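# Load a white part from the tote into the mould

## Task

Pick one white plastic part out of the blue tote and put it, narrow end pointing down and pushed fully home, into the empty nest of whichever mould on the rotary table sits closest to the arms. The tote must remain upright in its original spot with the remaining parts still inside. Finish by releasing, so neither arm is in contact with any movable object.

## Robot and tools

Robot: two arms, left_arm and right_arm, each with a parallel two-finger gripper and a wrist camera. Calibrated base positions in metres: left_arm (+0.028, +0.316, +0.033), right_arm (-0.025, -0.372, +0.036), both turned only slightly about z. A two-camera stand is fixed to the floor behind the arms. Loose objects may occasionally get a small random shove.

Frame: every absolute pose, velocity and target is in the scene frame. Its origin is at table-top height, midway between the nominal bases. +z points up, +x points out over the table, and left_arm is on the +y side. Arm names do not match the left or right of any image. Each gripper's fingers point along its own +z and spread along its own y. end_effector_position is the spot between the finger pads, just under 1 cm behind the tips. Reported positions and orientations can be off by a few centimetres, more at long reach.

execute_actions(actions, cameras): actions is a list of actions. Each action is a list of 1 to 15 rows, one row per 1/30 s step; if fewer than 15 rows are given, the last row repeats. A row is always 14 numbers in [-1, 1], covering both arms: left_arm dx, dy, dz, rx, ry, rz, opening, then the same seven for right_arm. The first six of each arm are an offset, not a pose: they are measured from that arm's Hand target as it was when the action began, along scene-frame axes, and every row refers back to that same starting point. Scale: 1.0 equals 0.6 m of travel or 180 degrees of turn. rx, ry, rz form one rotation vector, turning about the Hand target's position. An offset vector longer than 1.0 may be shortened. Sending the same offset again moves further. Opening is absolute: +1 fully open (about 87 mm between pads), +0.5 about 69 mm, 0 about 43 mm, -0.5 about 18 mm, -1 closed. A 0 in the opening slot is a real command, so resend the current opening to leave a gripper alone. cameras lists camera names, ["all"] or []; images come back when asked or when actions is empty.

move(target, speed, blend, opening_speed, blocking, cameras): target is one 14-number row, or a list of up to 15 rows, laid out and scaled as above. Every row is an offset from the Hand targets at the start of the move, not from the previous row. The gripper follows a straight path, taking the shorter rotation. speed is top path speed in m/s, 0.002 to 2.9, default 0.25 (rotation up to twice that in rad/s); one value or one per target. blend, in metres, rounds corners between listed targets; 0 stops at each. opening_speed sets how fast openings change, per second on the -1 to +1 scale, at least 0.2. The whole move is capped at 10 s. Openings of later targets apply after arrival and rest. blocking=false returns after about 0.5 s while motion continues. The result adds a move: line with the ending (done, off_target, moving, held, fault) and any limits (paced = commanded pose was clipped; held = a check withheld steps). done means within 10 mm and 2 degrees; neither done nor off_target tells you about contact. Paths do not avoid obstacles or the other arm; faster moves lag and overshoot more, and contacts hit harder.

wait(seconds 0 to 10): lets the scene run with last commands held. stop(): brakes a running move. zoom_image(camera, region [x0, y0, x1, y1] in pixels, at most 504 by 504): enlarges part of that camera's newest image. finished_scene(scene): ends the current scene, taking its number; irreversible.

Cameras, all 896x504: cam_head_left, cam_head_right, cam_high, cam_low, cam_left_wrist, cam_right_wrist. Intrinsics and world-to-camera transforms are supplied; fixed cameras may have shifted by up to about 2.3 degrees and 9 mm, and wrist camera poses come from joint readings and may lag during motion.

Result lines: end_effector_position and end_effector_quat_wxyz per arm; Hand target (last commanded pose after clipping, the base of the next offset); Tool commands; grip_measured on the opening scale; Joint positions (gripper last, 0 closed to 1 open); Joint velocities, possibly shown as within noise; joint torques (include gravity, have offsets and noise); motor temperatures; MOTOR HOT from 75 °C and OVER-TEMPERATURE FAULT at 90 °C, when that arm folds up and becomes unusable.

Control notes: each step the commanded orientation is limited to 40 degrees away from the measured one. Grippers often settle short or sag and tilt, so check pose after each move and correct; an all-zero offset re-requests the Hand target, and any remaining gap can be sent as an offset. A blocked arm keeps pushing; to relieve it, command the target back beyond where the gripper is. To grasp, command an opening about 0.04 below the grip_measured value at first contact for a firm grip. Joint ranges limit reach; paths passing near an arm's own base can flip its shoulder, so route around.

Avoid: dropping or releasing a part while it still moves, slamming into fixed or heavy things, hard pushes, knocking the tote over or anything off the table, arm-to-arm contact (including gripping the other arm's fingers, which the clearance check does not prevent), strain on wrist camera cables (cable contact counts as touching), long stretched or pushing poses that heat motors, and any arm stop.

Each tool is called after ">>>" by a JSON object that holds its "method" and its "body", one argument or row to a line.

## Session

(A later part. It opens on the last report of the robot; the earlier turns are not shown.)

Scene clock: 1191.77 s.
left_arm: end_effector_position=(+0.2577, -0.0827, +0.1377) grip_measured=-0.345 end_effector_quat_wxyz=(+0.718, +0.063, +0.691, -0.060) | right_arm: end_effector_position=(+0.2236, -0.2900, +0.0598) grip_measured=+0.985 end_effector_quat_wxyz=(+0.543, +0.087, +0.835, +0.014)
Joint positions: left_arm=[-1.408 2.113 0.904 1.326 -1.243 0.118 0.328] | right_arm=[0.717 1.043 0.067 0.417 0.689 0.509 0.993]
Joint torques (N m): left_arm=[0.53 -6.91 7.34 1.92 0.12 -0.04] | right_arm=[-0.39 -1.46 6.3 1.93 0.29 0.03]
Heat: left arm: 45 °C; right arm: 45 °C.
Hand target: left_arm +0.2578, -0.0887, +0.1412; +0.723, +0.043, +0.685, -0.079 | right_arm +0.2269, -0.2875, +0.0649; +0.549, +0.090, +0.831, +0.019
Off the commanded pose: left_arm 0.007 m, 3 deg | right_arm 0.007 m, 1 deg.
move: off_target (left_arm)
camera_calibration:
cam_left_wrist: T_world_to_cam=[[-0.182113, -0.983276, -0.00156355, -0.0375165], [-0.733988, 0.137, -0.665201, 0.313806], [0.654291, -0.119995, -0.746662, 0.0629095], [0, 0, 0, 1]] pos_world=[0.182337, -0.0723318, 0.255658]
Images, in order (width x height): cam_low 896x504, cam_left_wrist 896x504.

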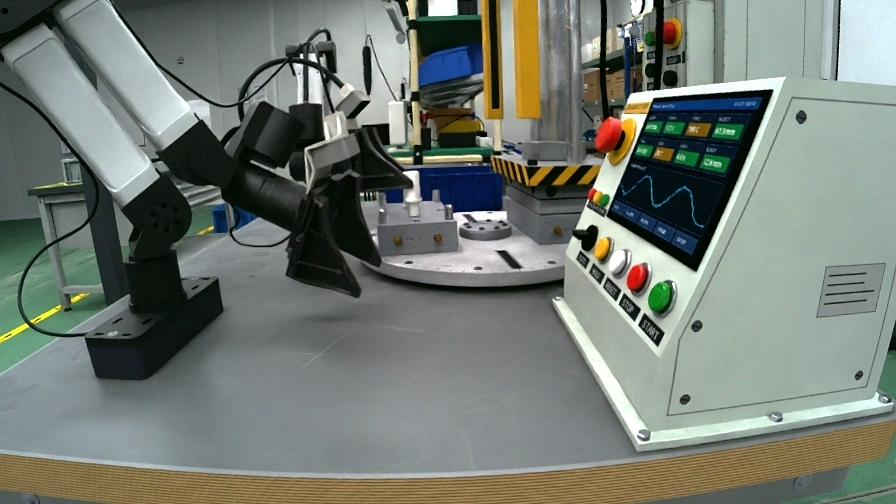

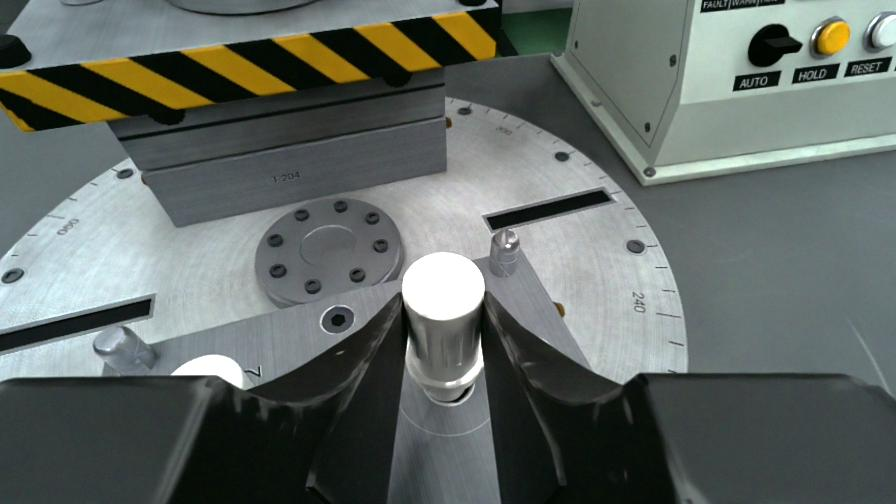

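>>> {"method": "execute_actions", "body": {
  "actions": []
}}

Scene clock: 1234.43 s.
left_arm: end_effector_position=(+0.2577, -0.0827, +0.1377) grip_measured=-0.345 end_effector_quat_wxyz=(+0.718, +0.063, +0.691, -0.060) | right_arm: end_effector_position=(+0.2236, -0.2900, +0.0598) grip_measured=+0.985 end_effector_quat_wxyz=(+0.543, +0.087, +0.835, +0.014)
Joint positions: left_arm=[-1.408 2.113 0.904 1.326 -1.243 0.118 0.328] | right_arm=[0.717 1.043 0.067 0.417 0.689 0.509 0.993]
Joint velocities: within noise
Joint torques (N m): left_arm=[0.55 -6.89 7.35 1.92 0.13 -0.04] | right_arm=[-0.36 -1.47 6.35 1.95 0.3 -0.01]
Motor temperatures (°C): left_arm=[29 42 45 40 27 29 31] | right_arm=[29 34 45 40 27 28 31]
Heat: left arm: 45 °C; right arm: 45 °C.
Hand target: left_arm +0.2578, -0.0887, +0.1412; +0.723, +0.043, +0.685, -0.079 | right_arm +0.2269, -0.2875, +0.0649; +0.549, +0.090, +0.831, +0.019
Tool commands: left_gripper/opening=-0.42 right_gripper/opening=+1.0
Off the commanded pose: left_arm 0.007 m, 3 deg | right_arm 0.007 m, 1 deg.
camera_calibration:
cam_left_wrist: T_world_to_cam=[[-0.182113, -0.983276, -0.00156355, -0.0375165], [-0.733988, 0.137, -0.665201, 0.313806], [0.654291, -0.119995, -0.746662, 0.0629095], [0, 0, 0, 1]] pos_world=[0.182337, -0.0723318, 0.255658]

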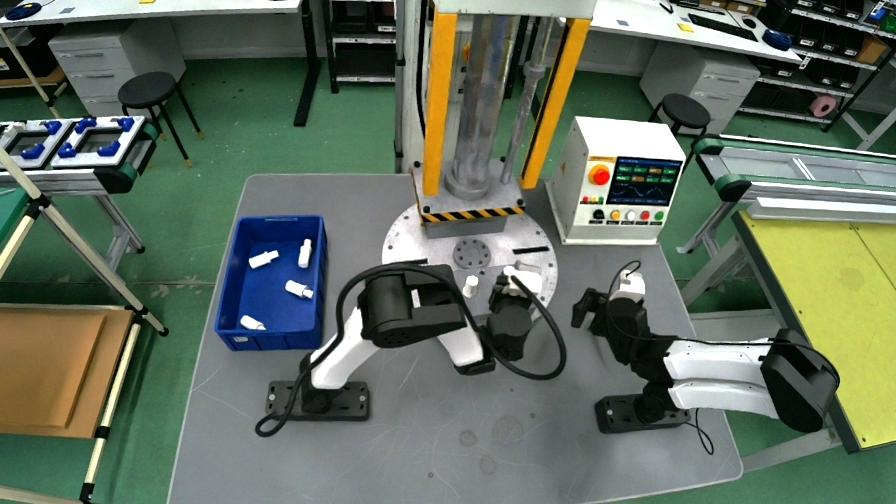

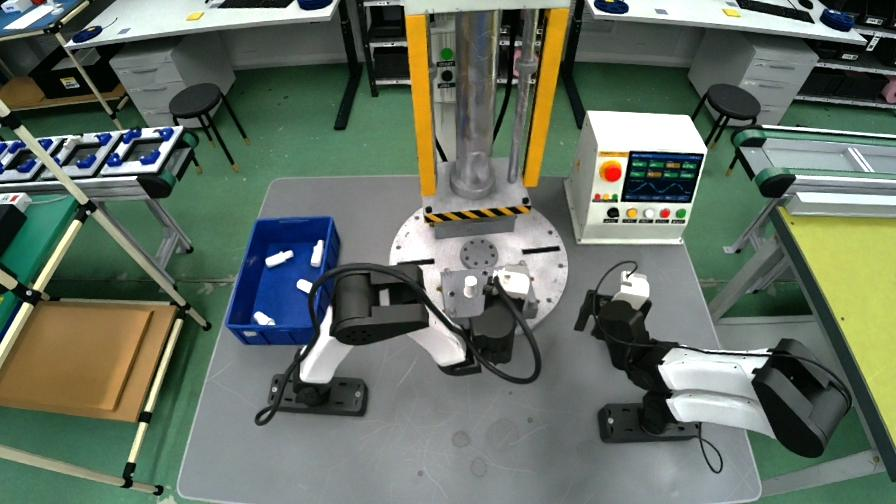

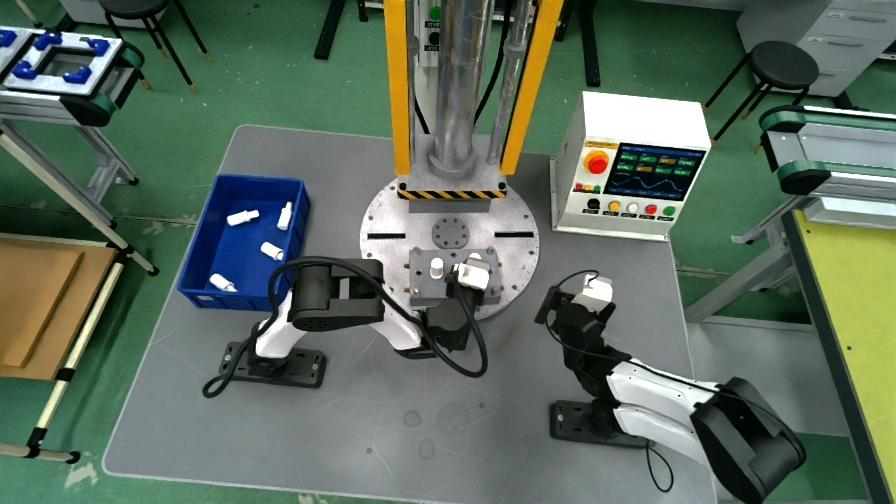

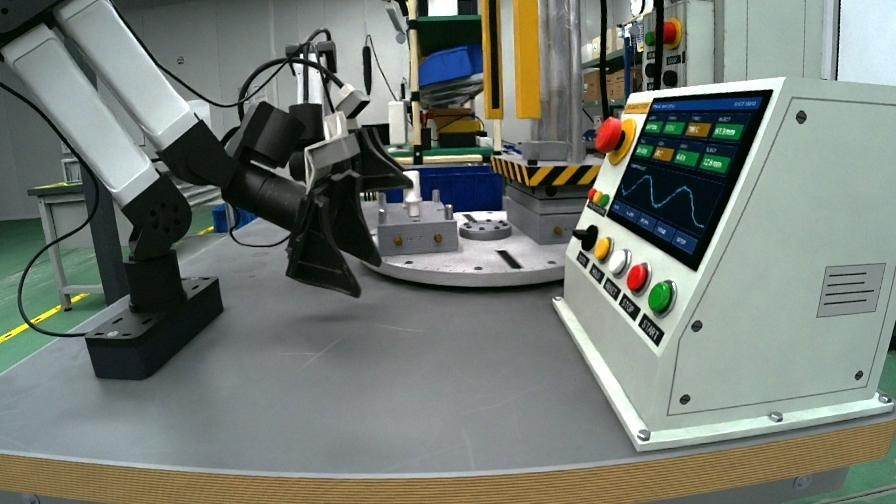

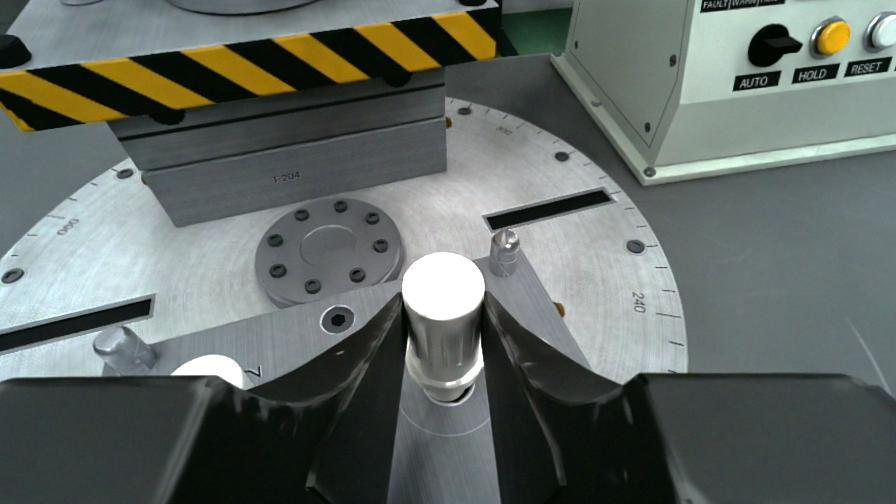

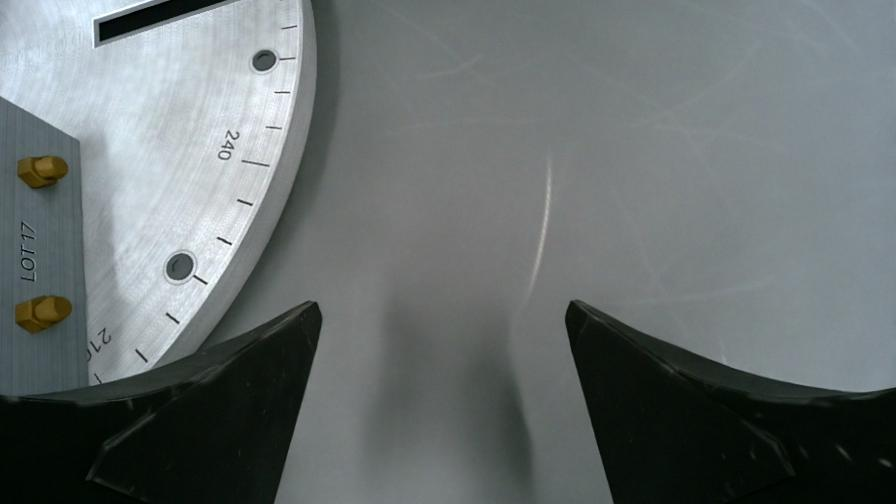

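>>> {"method": "move", "body": {
  "target": [0.0017,-0.002,-0.0150,0,0,0,-0.42,0,0,0,0,0,0,1],
  "speed": 0.02,
  "cameras": ["cam_low","cam_left_wrist"]
}}

Scene clock: 1242.87 s.
left_arm: end_effector_position=(+0.2578, -0.0843, +0.1286) grip_measured=-0.345 end_effector_quat_wxyz=(+0.716, +0.069, +0.692, -0.057) | right_arm: end_effector_position=(+0.2236, -0.2900, +0.0598) grip_measured=+0.985 end_effector_quat_wxyz=(+0.543, +0.087, +0.835, +0.014)
Joint positions: left_arm=[-1.408 2.142 0.909 1.334 -1.24 0.116 0.328] | right_arm=[0.717 1.043 0.067 0.417 0.689 0.509 0.993]
Joint torques (N m): left_arm=[0.7 -6.89 7.13 2.04 0.11 -0.09] | right_arm=[-0.36 -1.5 6.22 1.93 0.29 0.01]
Heat: left arm: 45 °C; right arm: 45 °C.
Hand target: left_arm +0.2588, -0.0899, +0.1323; +0.723, +0.043, +0.685, -0.079 | right_arm +0.2269, -0.2875, +0.0649; +0.549, +0.090, +0.831, +0.019
Off the commanded pose: left_arm 0.007 m, 4 deg | right_arm 0.007 m, 1 deg.
move: off_target (left_arm)
camera_calibration:
cam_left_wrist: T_world_to_cam=[[-0.184399, -0.982754, -0.0138156, -0.0368946], [-0.735192, 0.14725, -0.661672, 0.308684], [0.652295, -0.111855, -0.749666, 0.0573548], [0, 0, 0, 1]] pos_world=[0.182726, -0.0752964, 0.246734]
Images, in order (width x height): cam_low 896x504, cam_left_wrist 896x504.

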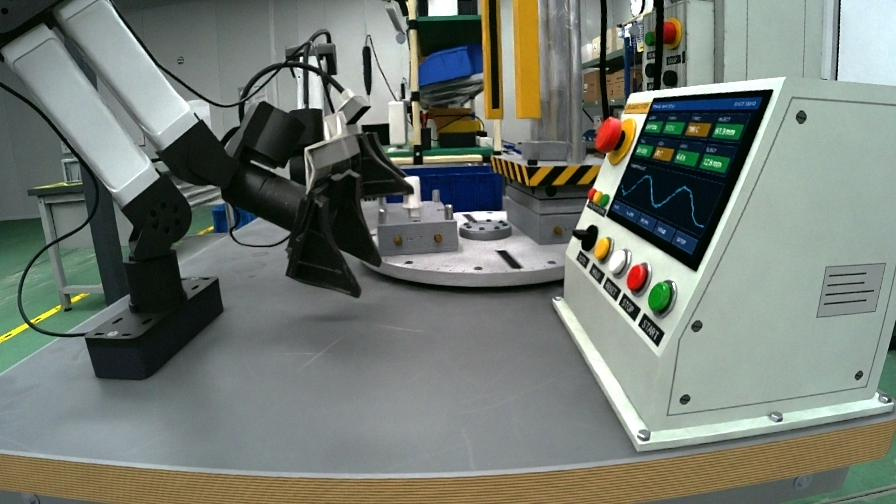

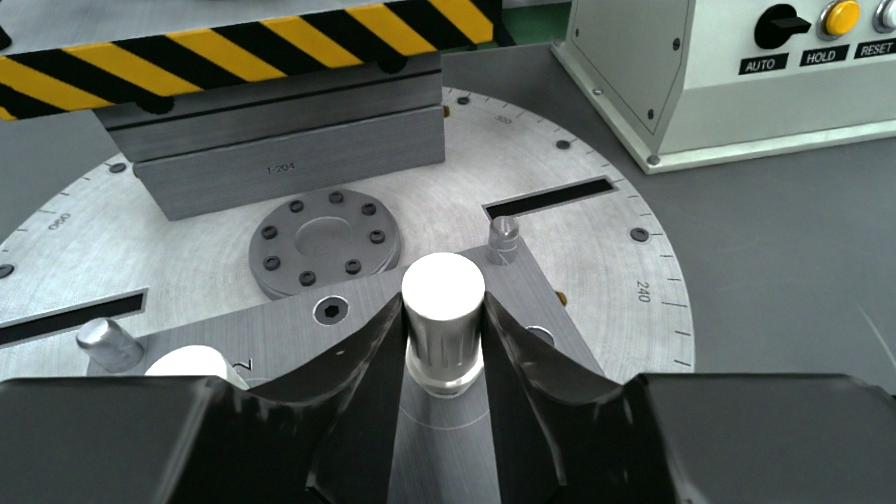

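>>> {"method": "zoom_image", "body": {
  "camera": "cam_left_wrist",
  "region": [385, 320, 505, 450]
}}

>>> {"method": "zoom_image", "body": {
  "camera": "cam_low",
  "region": [380, 165, 460, 265]
}}

Scaled by 3.877 from the camera's 896x504 image, which has a finer 1280x720 frame.

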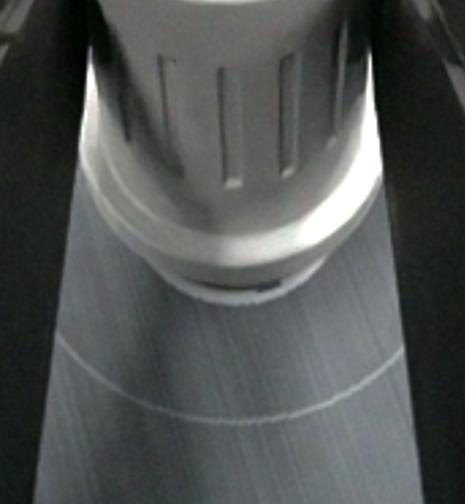

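Scaled by 5.040 from the camera's 896x504 image, which has a finer 1280x720 frame.

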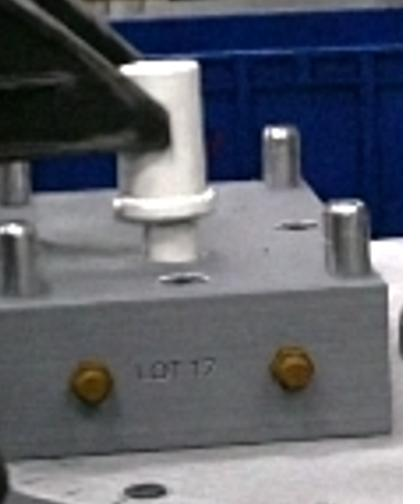

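>>> {"method": "move", "body": {
  "target": [0.0,0,-0.010,0,0,0,-0.42,0,0,0,0,0,0,1],
  "speed": 0.02,
  "cameras": ["cam_low","cam_left_wrist"]
}}

>>> {"method": "zoom_image", "body": {
  "camera": "cam_low",
  "region": [380, 165, 460, 265]
}}

Scene clock: 1258.83 s.
left_arm: end_effector_position=(+0.2577, -0.0846, +0.1224) grip_measured=-0.345 end_effector_quat_wxyz=(+0.715, +0.070, +0.693, -0.057) | right_arm: end_effector_position=(+0.2236, -0.2900, +0.0598) grip_measured=+0.985 end_effector_quat_wxyz=(+0.543, +0.087, +0.835, +0.014)
Joint positions: left_arm=[-1.408 2.16 0.909 1.344 -1.239 0.11 0.328] | right_arm=[0.717 1.043 0.067 0.417 0.689 0.509 0.993]
Joint torques (N m): left_arm=[0.7 -6.84 6.93 2.1 0.1 -0.07] | right_arm=[-0.34 -1.44 6.32 1.94 0.28 -0.01]
Heat: left arm: 44 °C; right arm: 45 °C.
Hand target: left_arm +0.2588, -0.0899, +0.1263; +0.723, +0.043, +0.685, -0.079 | right_arm +0.2269, -0.2875, +0.0649; +0.549, +0.090, +0.831, +0.019
Off the commanded pose: left_arm 0.007 m, 4 deg | right_arm 0.007 m, 1 deg.
move: off_target (left_arm)
camera_calibration:
cam_left_wrist: T_world_to_cam=[[-0.185776, -0.982473, -0.0153202, -0.0367976], [-0.73653, 0.149558, -0.659663, 0.304855], [0.650393, -0.111266, -0.751405, 0.0534787], [0, 0, 0, 1]] pos_world=[0.182916, -0.0757956, 0.240722]
Images, in order (width x height): cam_low 896x504, cam_left_wrist 896x504.

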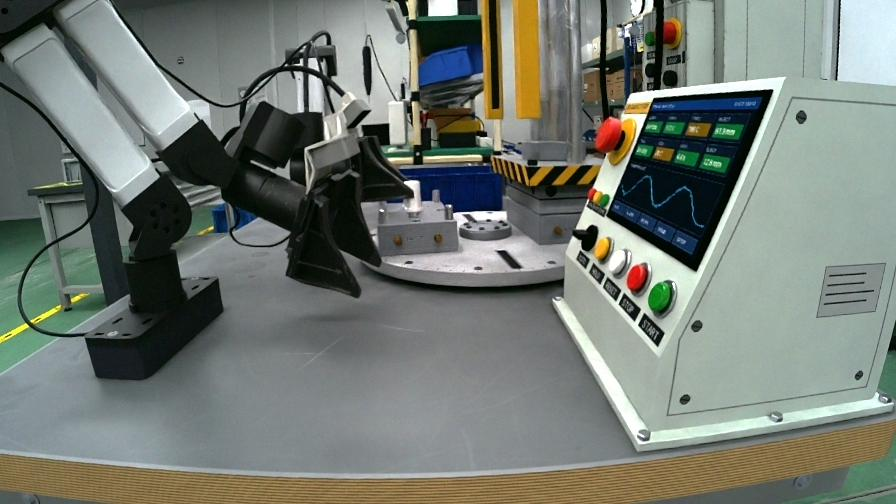

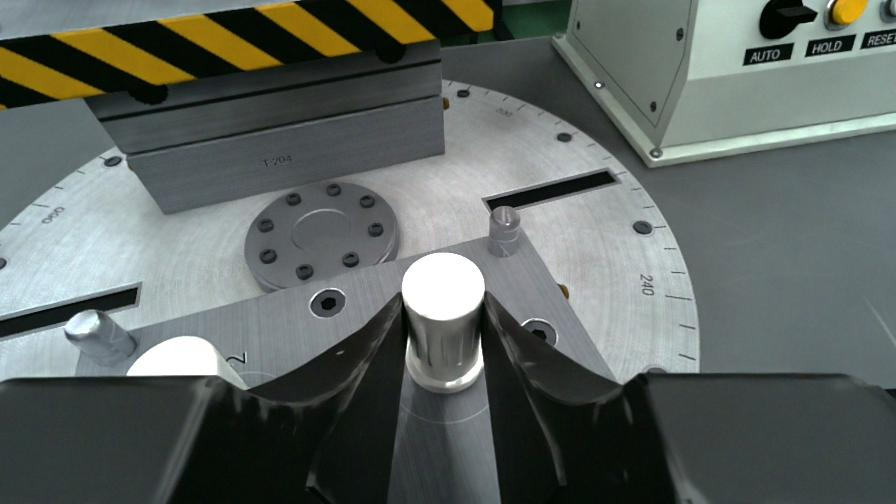

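Scaled by 5.040 from the camera's 896x504 image, which has a finer 1280x720 frame.

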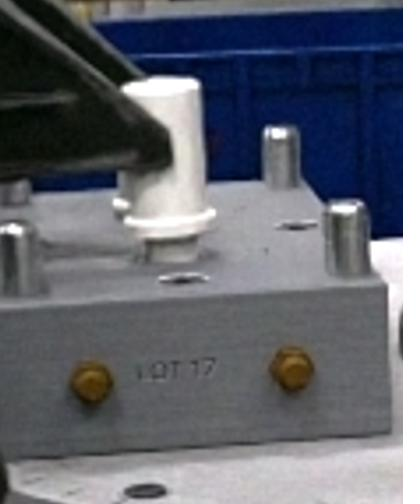

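>>> {"method": "move", "body": {
  "target": [0.0,0,-0.010,0,0,0,-0.42,0,0,0,0,0,0,1],
  "speed": 0.02,
  "cameras": ["cam_low","cam_left_wrist"]
}}

>>> {"method": "zoom_image", "body": {
  "camera": "cam_low",
  "region": [380, 165, 460, 265]
}}

Scene clock: 1263.53 s.
left_arm: end_effector_position=(+0.2576, -0.0848, +0.1160) grip_measured=-0.345 end_effector_quat_wxyz=(+0.715, +0.070, +0.693, -0.057) | right_arm: end_effector_position=(+0.2236, -0.2900, +0.0598) grip_measured=+0.985 end_effector_quat_wxyz=(+0.543, +0.087, +0.835, +0.014)
Joint positions: left_arm=[-1.408 2.181 0.909 1.36 -1.239 0.105 0.328] | right_arm=[0.717 1.043 0.067 0.417 0.689 0.509 0.993]
Joint torques (N m): left_arm=[0.75 -6.91 6.83 2.15 0.08 -0.03] | right_arm=[-0.31 -1.51 6.31 1.93 0.27 0]
Heat: left arm: 44 °C; right arm: 45 °C.
Hand target: left_arm +0.2588, -0.0899, +0.1202; +0.723, +0.043, +0.685, -0.079 | right_arm +0.2269, -0.2875, +0.0649; +0.549, +0.090, +0.831, +0.019
Off the commanded pose: left_arm 0.007 m, 4 deg | right_arm 0.007 m, 1 deg.
move: off_target (left_arm)
camera_calibration:
cam_left_wrist: T_world_to_cam=[[-0.18632, -0.982369, -0.0153541, -0.036939], [-0.737445, 0.150159, -0.658503, 0.300874], [0.649199, -0.11137, -0.752421, 0.0491151], [0, 0, 0, 1]] pos_world=[0.183111, -0.0759968, 0.234515]
Images, in order (width x height): cam_low 896x504, cam_left_wrist 896x504.

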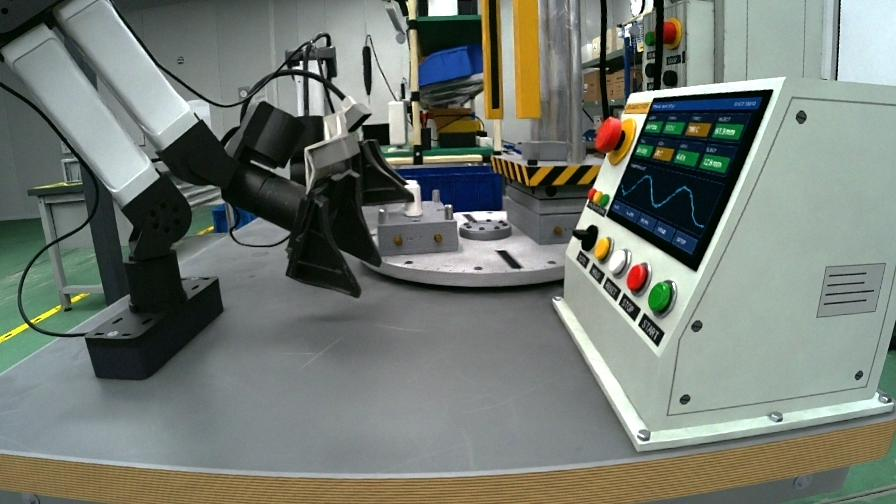

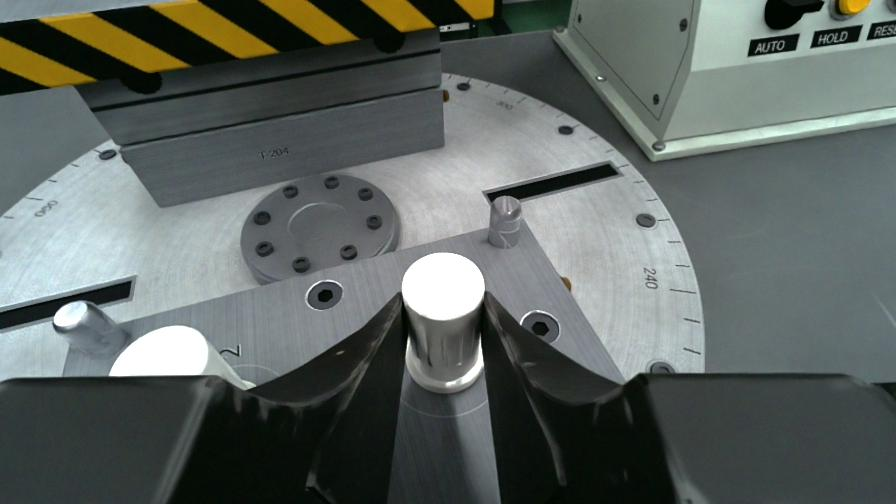

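Scaled by 5.040 from the camera's 896x504 image, which has a finer 1280x720 frame.

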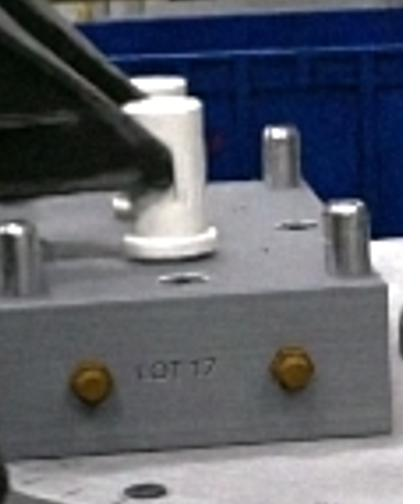

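>>> {"method": "move", "body": {
  "target": [0.0,0,-0.0085,0,0,0,-0.42,0,0,0,0,0,0,1],
  "speed": 0.02,
  "cameras": ["cam_low","cam_left_wrist"]
}}

>>> {"method": "zoom_image", "body": {
  "camera": "cam_low",
  "region": [380, 165, 460, 265]
}}

Scene clock: 1271.57 s.
left_arm: end_effector_position=(+0.2577, -0.0857, +0.1138) grip_measured=-0.345 end_effector_quat_wxyz=(+0.716, +0.066, +0.693, -0.061) | right_arm: end_effector_position=(+0.2236, -0.2900, +0.0598) grip_measured=+0.985 end_effector_quat_wxyz=(+0.543, +0.087, +0.835, +0.014)
Joint positions: left_arm=[-1.408 2.195 0.912 1.381 -1.239 0.103 0.328] | right_arm=[0.717 1.043 0.067 0.417 0.689 0.509 0.993]
Joint torques (N m): left_arm=[0.73 -6.6 6.61 2.09 0.09 0] | right_arm=[-0.16 -1.52 6.32 1.91 0.26 -0.01]
Heat: left arm: 44 °C; right arm: 45 °C.
Hand target: left_arm +0.2588, -0.0899, +0.1152; +0.723, +0.043, +0.685, -0.079 | right_arm +0.2269, -0.2875, +0.0649; +0.549, +0.090, +0.831, +0.019
Off the commanded pose: left_arm 0.004 m, 4 deg | right_arm 0.007 m, 1 deg.
move: off_target (left_arm)
camera_calibration:
cam_left_wrist: T_world_to_cam=[[-0.18638, -0.98247, -0.00380103, -0.0391253], [-0.736646, 0.142304, -0.661137, 0.298958], [0.650088, -0.120423, -0.750255, 0.0460231], [0, 0, 0, 1]] pos_world=[0.183015, -0.07544, 0.232032]
Images, in order (width x height): cam_low 896x504, cam_left_wrist 896x504.

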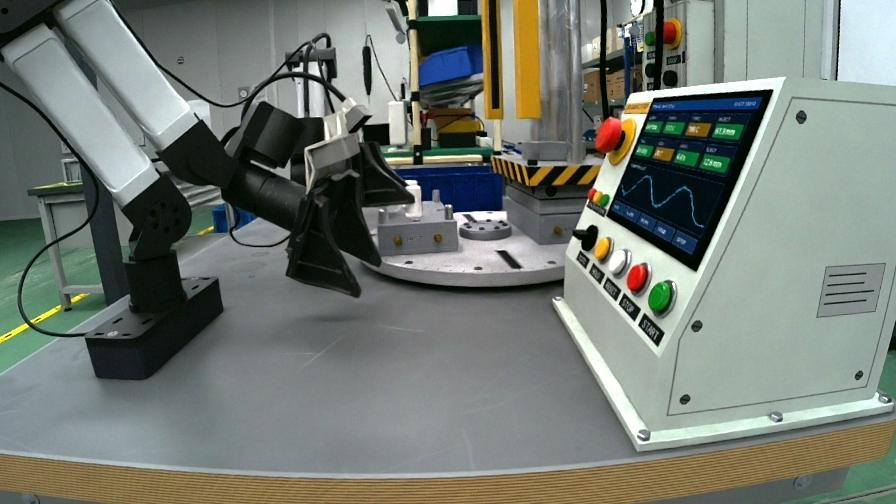

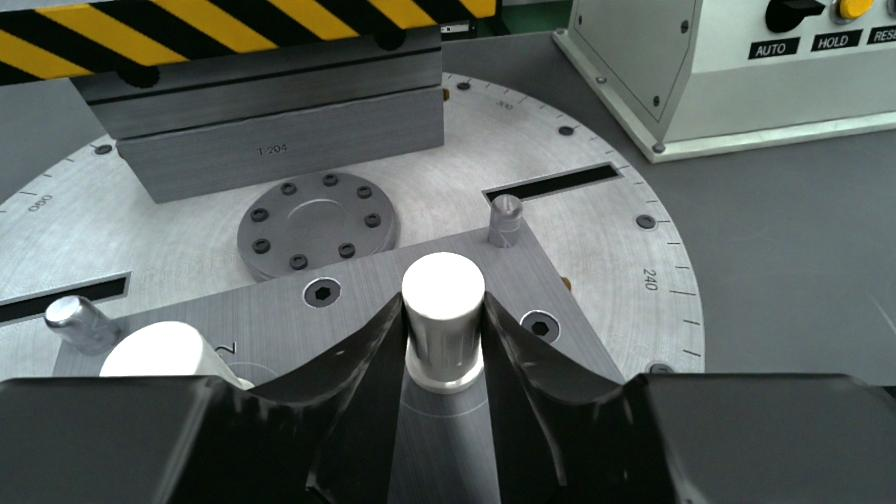

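Scaled by 5.040 from the camera's 896x504 image, which has a finer 1280x720 frame.

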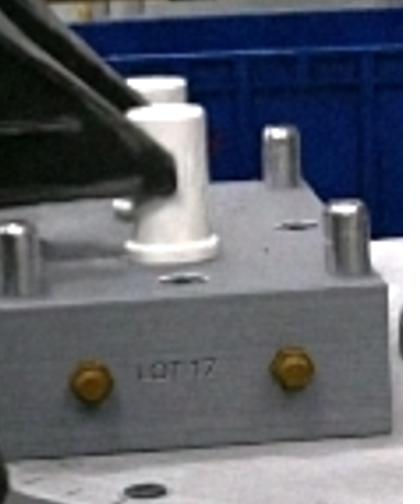

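>>> {"method": "move", "body": {
  "target": [0.0,0,-0.003,0,0,0,-0.42,0,0,0,0,0,0,1],
  "speed": 0.02,
  "cameras": ["cam_low","cam_left_wrist"]
}}

>>> {"method": "zoom_image", "body": {
  "camera": "cam_left_wrist",
  "region": [385, 240, 505, 450]
}}

Scene clock: 1279.30 s.
left_arm: end_effector_position=(+0.2578, -0.0857, +0.1135) grip_measured=-0.345 end_effector_quat_wxyz=(+0.717, +0.064, +0.692, -0.062) | right_arm: end_effector_position=(+0.2236, -0.2900, +0.0598) grip_measured=+0.985 end_effector_quat_wxyz=(+0.543, +0.087, +0.835, +0.014)
Joint positions: left_arm=[-1.408 2.199 0.912 1.394 -1.239 0.107 0.328] | right_arm=[0.717 1.043 0.067 0.417 0.689 0.509 0.993]
Joint torques (N m): left_arm=[0.76 -6.41 6.64 2.03 0.1 -0.05] | right_arm=[-0.28 -1.48 6.32 1.92 0.29 0]
Heat: left arm: 44 °C; right arm: 45 °C.
Hand target: left_arm +0.2588, -0.0899, +0.1134; +0.723, +0.043, +0.685, -0.079 | right_arm +0.2269, -0.2875, +0.0649; +0.549, +0.090, +0.831, +0.019
Off the commanded pose: left_arm 0.004 m, 3 deg | right_arm 0.007 m, 1 deg.
move: off_target (left_arm)
camera_calibration:
cam_left_wrist: T_world_to_cam=[[-0.185855, -0.982577, 0.000359222, -0.0397343], [-0.735521, 0.138882, -0.663114, 0.29856], [0.651511, -0.123507, -0.748518, 0.0449578], [0, 0, 0, 1]] pos_world=[0.182922, -0.0749539, 0.231645]
Images, in order (width x height): cam_low 896x504, cam_left_wrist 896x504.

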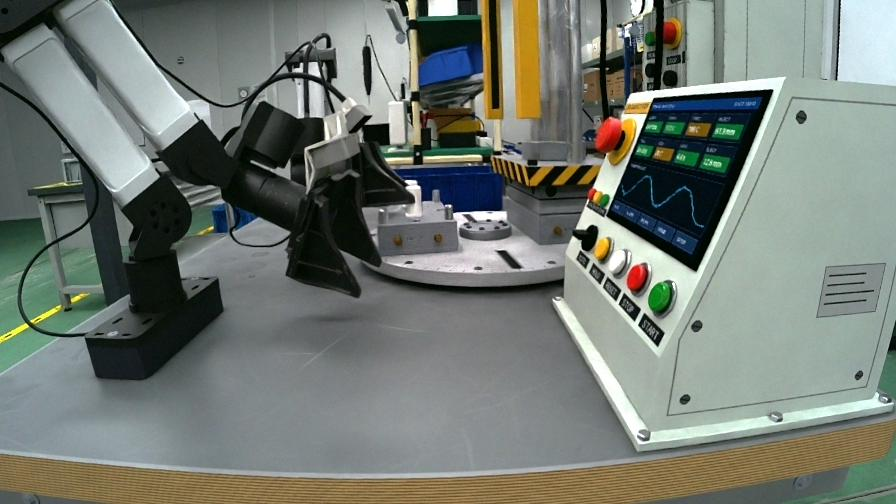

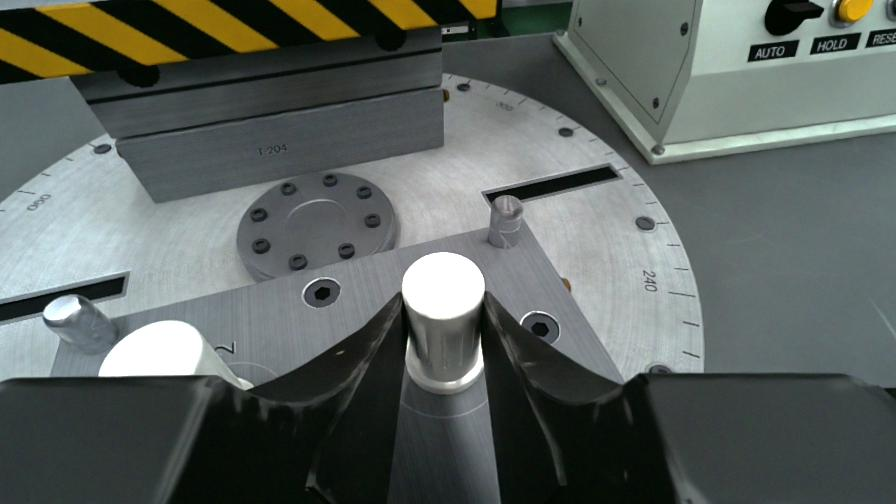

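Scaled by 2.400 from the camera's 896x504 image, which has a finer 1280x720 frame.

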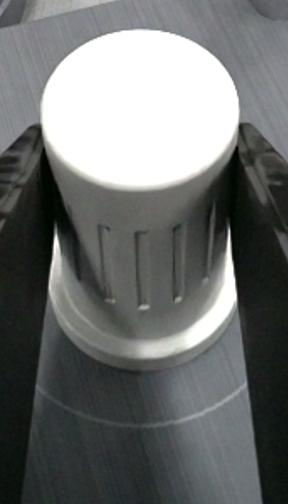

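>>> {"method": "move", "body": {
  "target": [0.0,0.003,0.001,0,0,0,0.0,0,0,0,0,0,0,1],
  "speed": 0.02,
  "opening_speed": 0.25,
  "cameras": ["cam_low","cam_left_wrist"]
}}

>>> {"method": "zoom_image", "body": {
  "camera": "cam_low",
  "region": [380, 165, 460, 265]
}}

Scene clock: 1303.23 s.
left_arm: end_effector_position=(+0.2578, -0.0856, +0.1123) grip_measured=+0.000 end_effector_quat_wxyz=(+0.716, +0.065, +0.692, -0.061) | right_arm: end_effector_position=(+0.2236, -0.2900, +0.0598) grip_measured=+0.985 end_effector_quat_wxyz=(+0.543, +0.087, +0.835, +0.014)
Joint positions: left_arm=[-1.408 2.202 0.912 1.394 -1.239 0.107 0.5] | right_arm=[0.717 1.043 0.067 0.417 0.689 0.509 0.993]
Joint torques (N m): left_arm=[0.83 -7.01 5.87 2.09 0.11 -0.01] | right_arm=[-0.34 -1.47 6.27 1.91 0.3 0]
Heat: left arm: 43 °C; right arm: 45 °C.
Hand target: left_arm +0.2588, -0.0881, +0.1141; +0.723, +0.043, +0.685, -0.079 | right_arm +0.2269, -0.2875, +0.0649; +0.549, +0.090, +0.831, +0.019
Off the commanded pose: left_arm 0.003 m, 3 deg | right_arm 0.007 m, 1 deg.
move: off_target (left_arm)
camera_calibration:
cam_left_wrist: T_world_to_cam=[[-0.185815, -0.982582, -0.00214082, -0.0393528], [-0.735817, 0.140593, -0.662426, 0.29781], [0.651189, -0.121514, -0.749125, 0.0443821], [0, 0, 0, 1]] pos_world=[0.18292, -0.0751444, 0.230441]
Images, in order (width x height): cam_low 896x504, cam_left_wrist 896x504.

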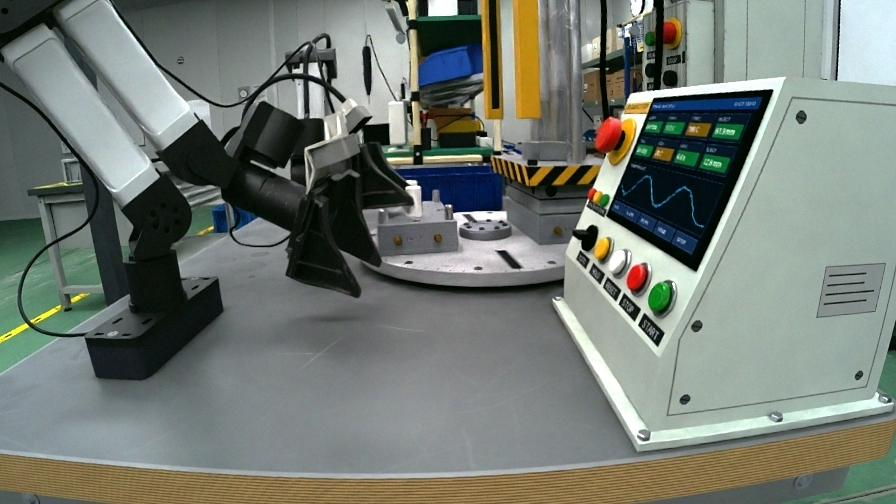

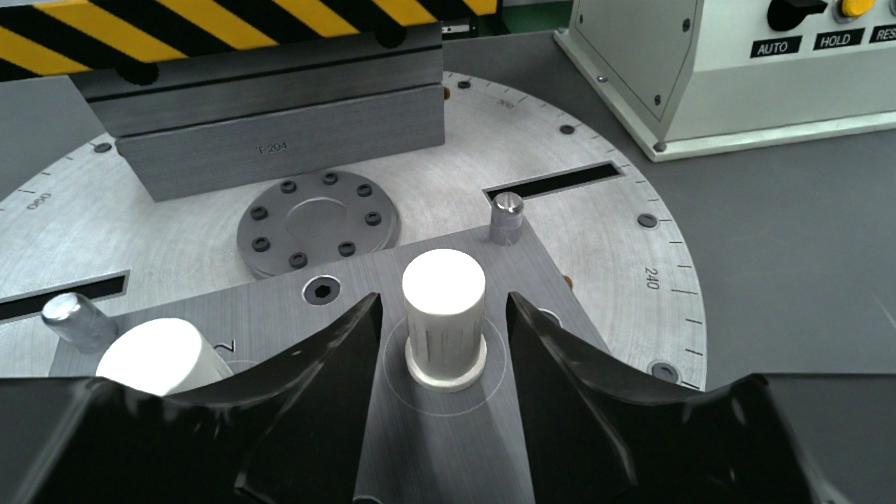

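Scaled by 5.040 from the camera's 896x504 image, which has a finer 1280x720 frame.

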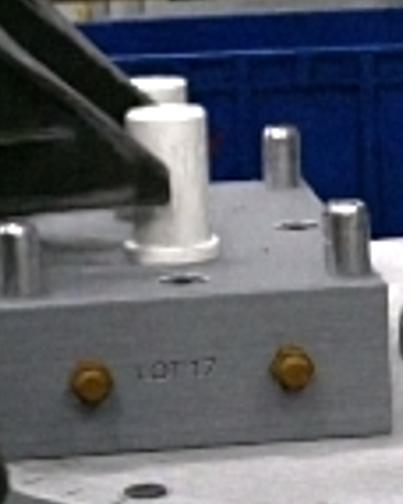

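>>> {"method": "move", "body": {
  "target": [-0.115,0.021,0.006,0,0,0,0.0,0,0,0,0,0,0,1],
  "speed": 0.08,
  "cameras": ["cam_low","cam_left_wrist"]
}}

>>> {"method": "zoom_image", "body": {
  "camera": "cam_low",
  "region": [380, 165, 460, 265]
}}

Scene clock: 1315.40 s.
left_arm: end_effector_position=(+0.1913, -0.0747, +0.0991) grip_measured=+0.000 end_effector_quat_wxyz=(+0.710, +0.091, +0.697, -0.037) | right_arm: end_effector_position=(+0.2236, -0.2900, +0.0598) grip_measured=+0.985 end_effector_quat_wxyz=(+0.543, +0.087, +0.835, +0.014)
Joint positions: left_arm=[-1.586 2.202 0.854 1.419 -1.415 0.147 0.5] | right_arm=[0.717 1.043 0.067 0.417 0.689 0.509 0.993]
Joint torques (N m): left_arm=[0.38 -10.41 3.63 2.41 0.02 0.01] | right_arm=[-0.27 -1.42 6.35 1.93 0.27 -0.02]
Heat: left arm: 42 °C; right arm: 45 °C.
Hand target: left_arm +0.1898, -0.0755, +0.1176; +0.723, +0.043, +0.685, -0.079 | right_arm +0.2269, -0.2875, +0.0649; +0.549, +0.090, +0.831, +0.019
Off the commanded pose: left_arm 0.019 m, 8 deg | right_arm 0.007 m, 1 deg.
move: off_target (left_arm)
camera_calibration:
cam_left_wrist: T_world_to_cam=[[-0.187802, -0.979652, -0.0707926, -0.0336416], [-0.742051, 0.188735, -0.643226, 0.24161], [0.643499, -0.0682678, -0.762396, 0.0859151], [0, 0, 0, 1]] pos_world=[0.117683, -0.0726921, 0.21853]
Images, in order (width x height): cam_low 896x504, cam_left_wrist 896x504.

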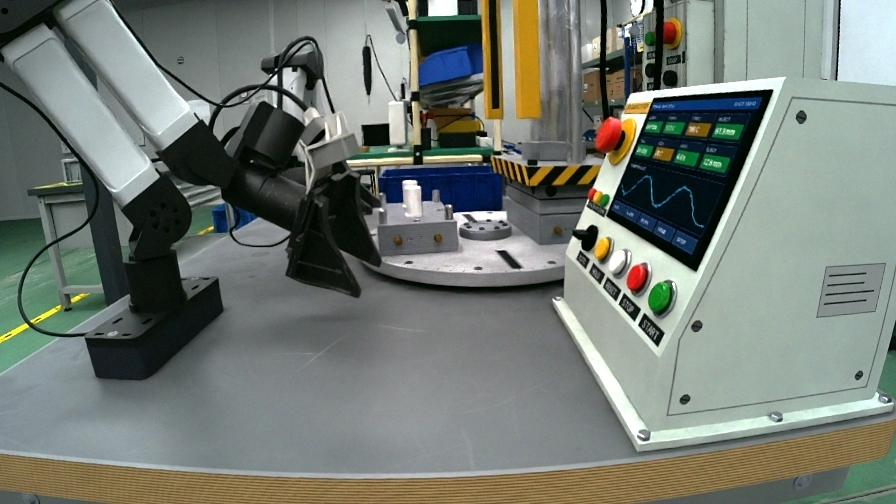

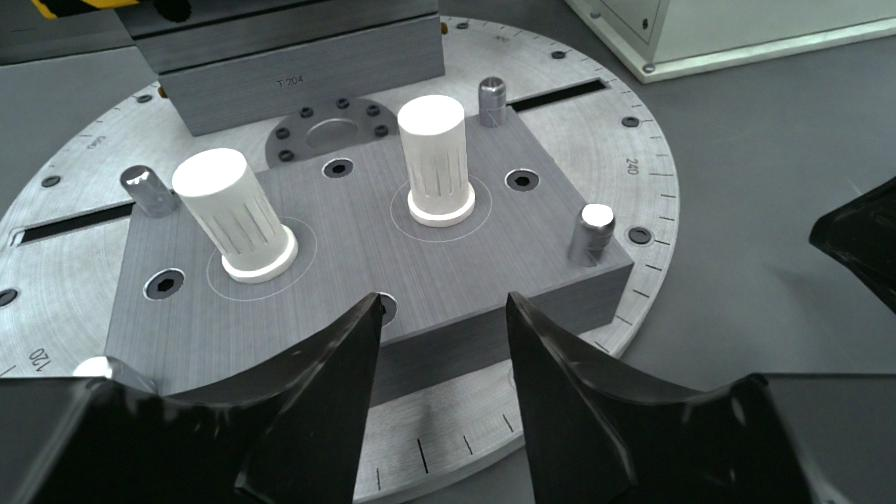

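Scaled by 5.040 from the camera's 896x504 image, which has a finer 1280x720 frame.

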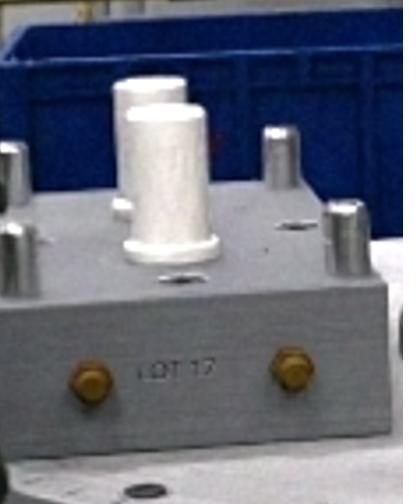

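>>> {"method": "finished_scene", "body": {
  "scene": 1
}}

The scene is finished: the task was done.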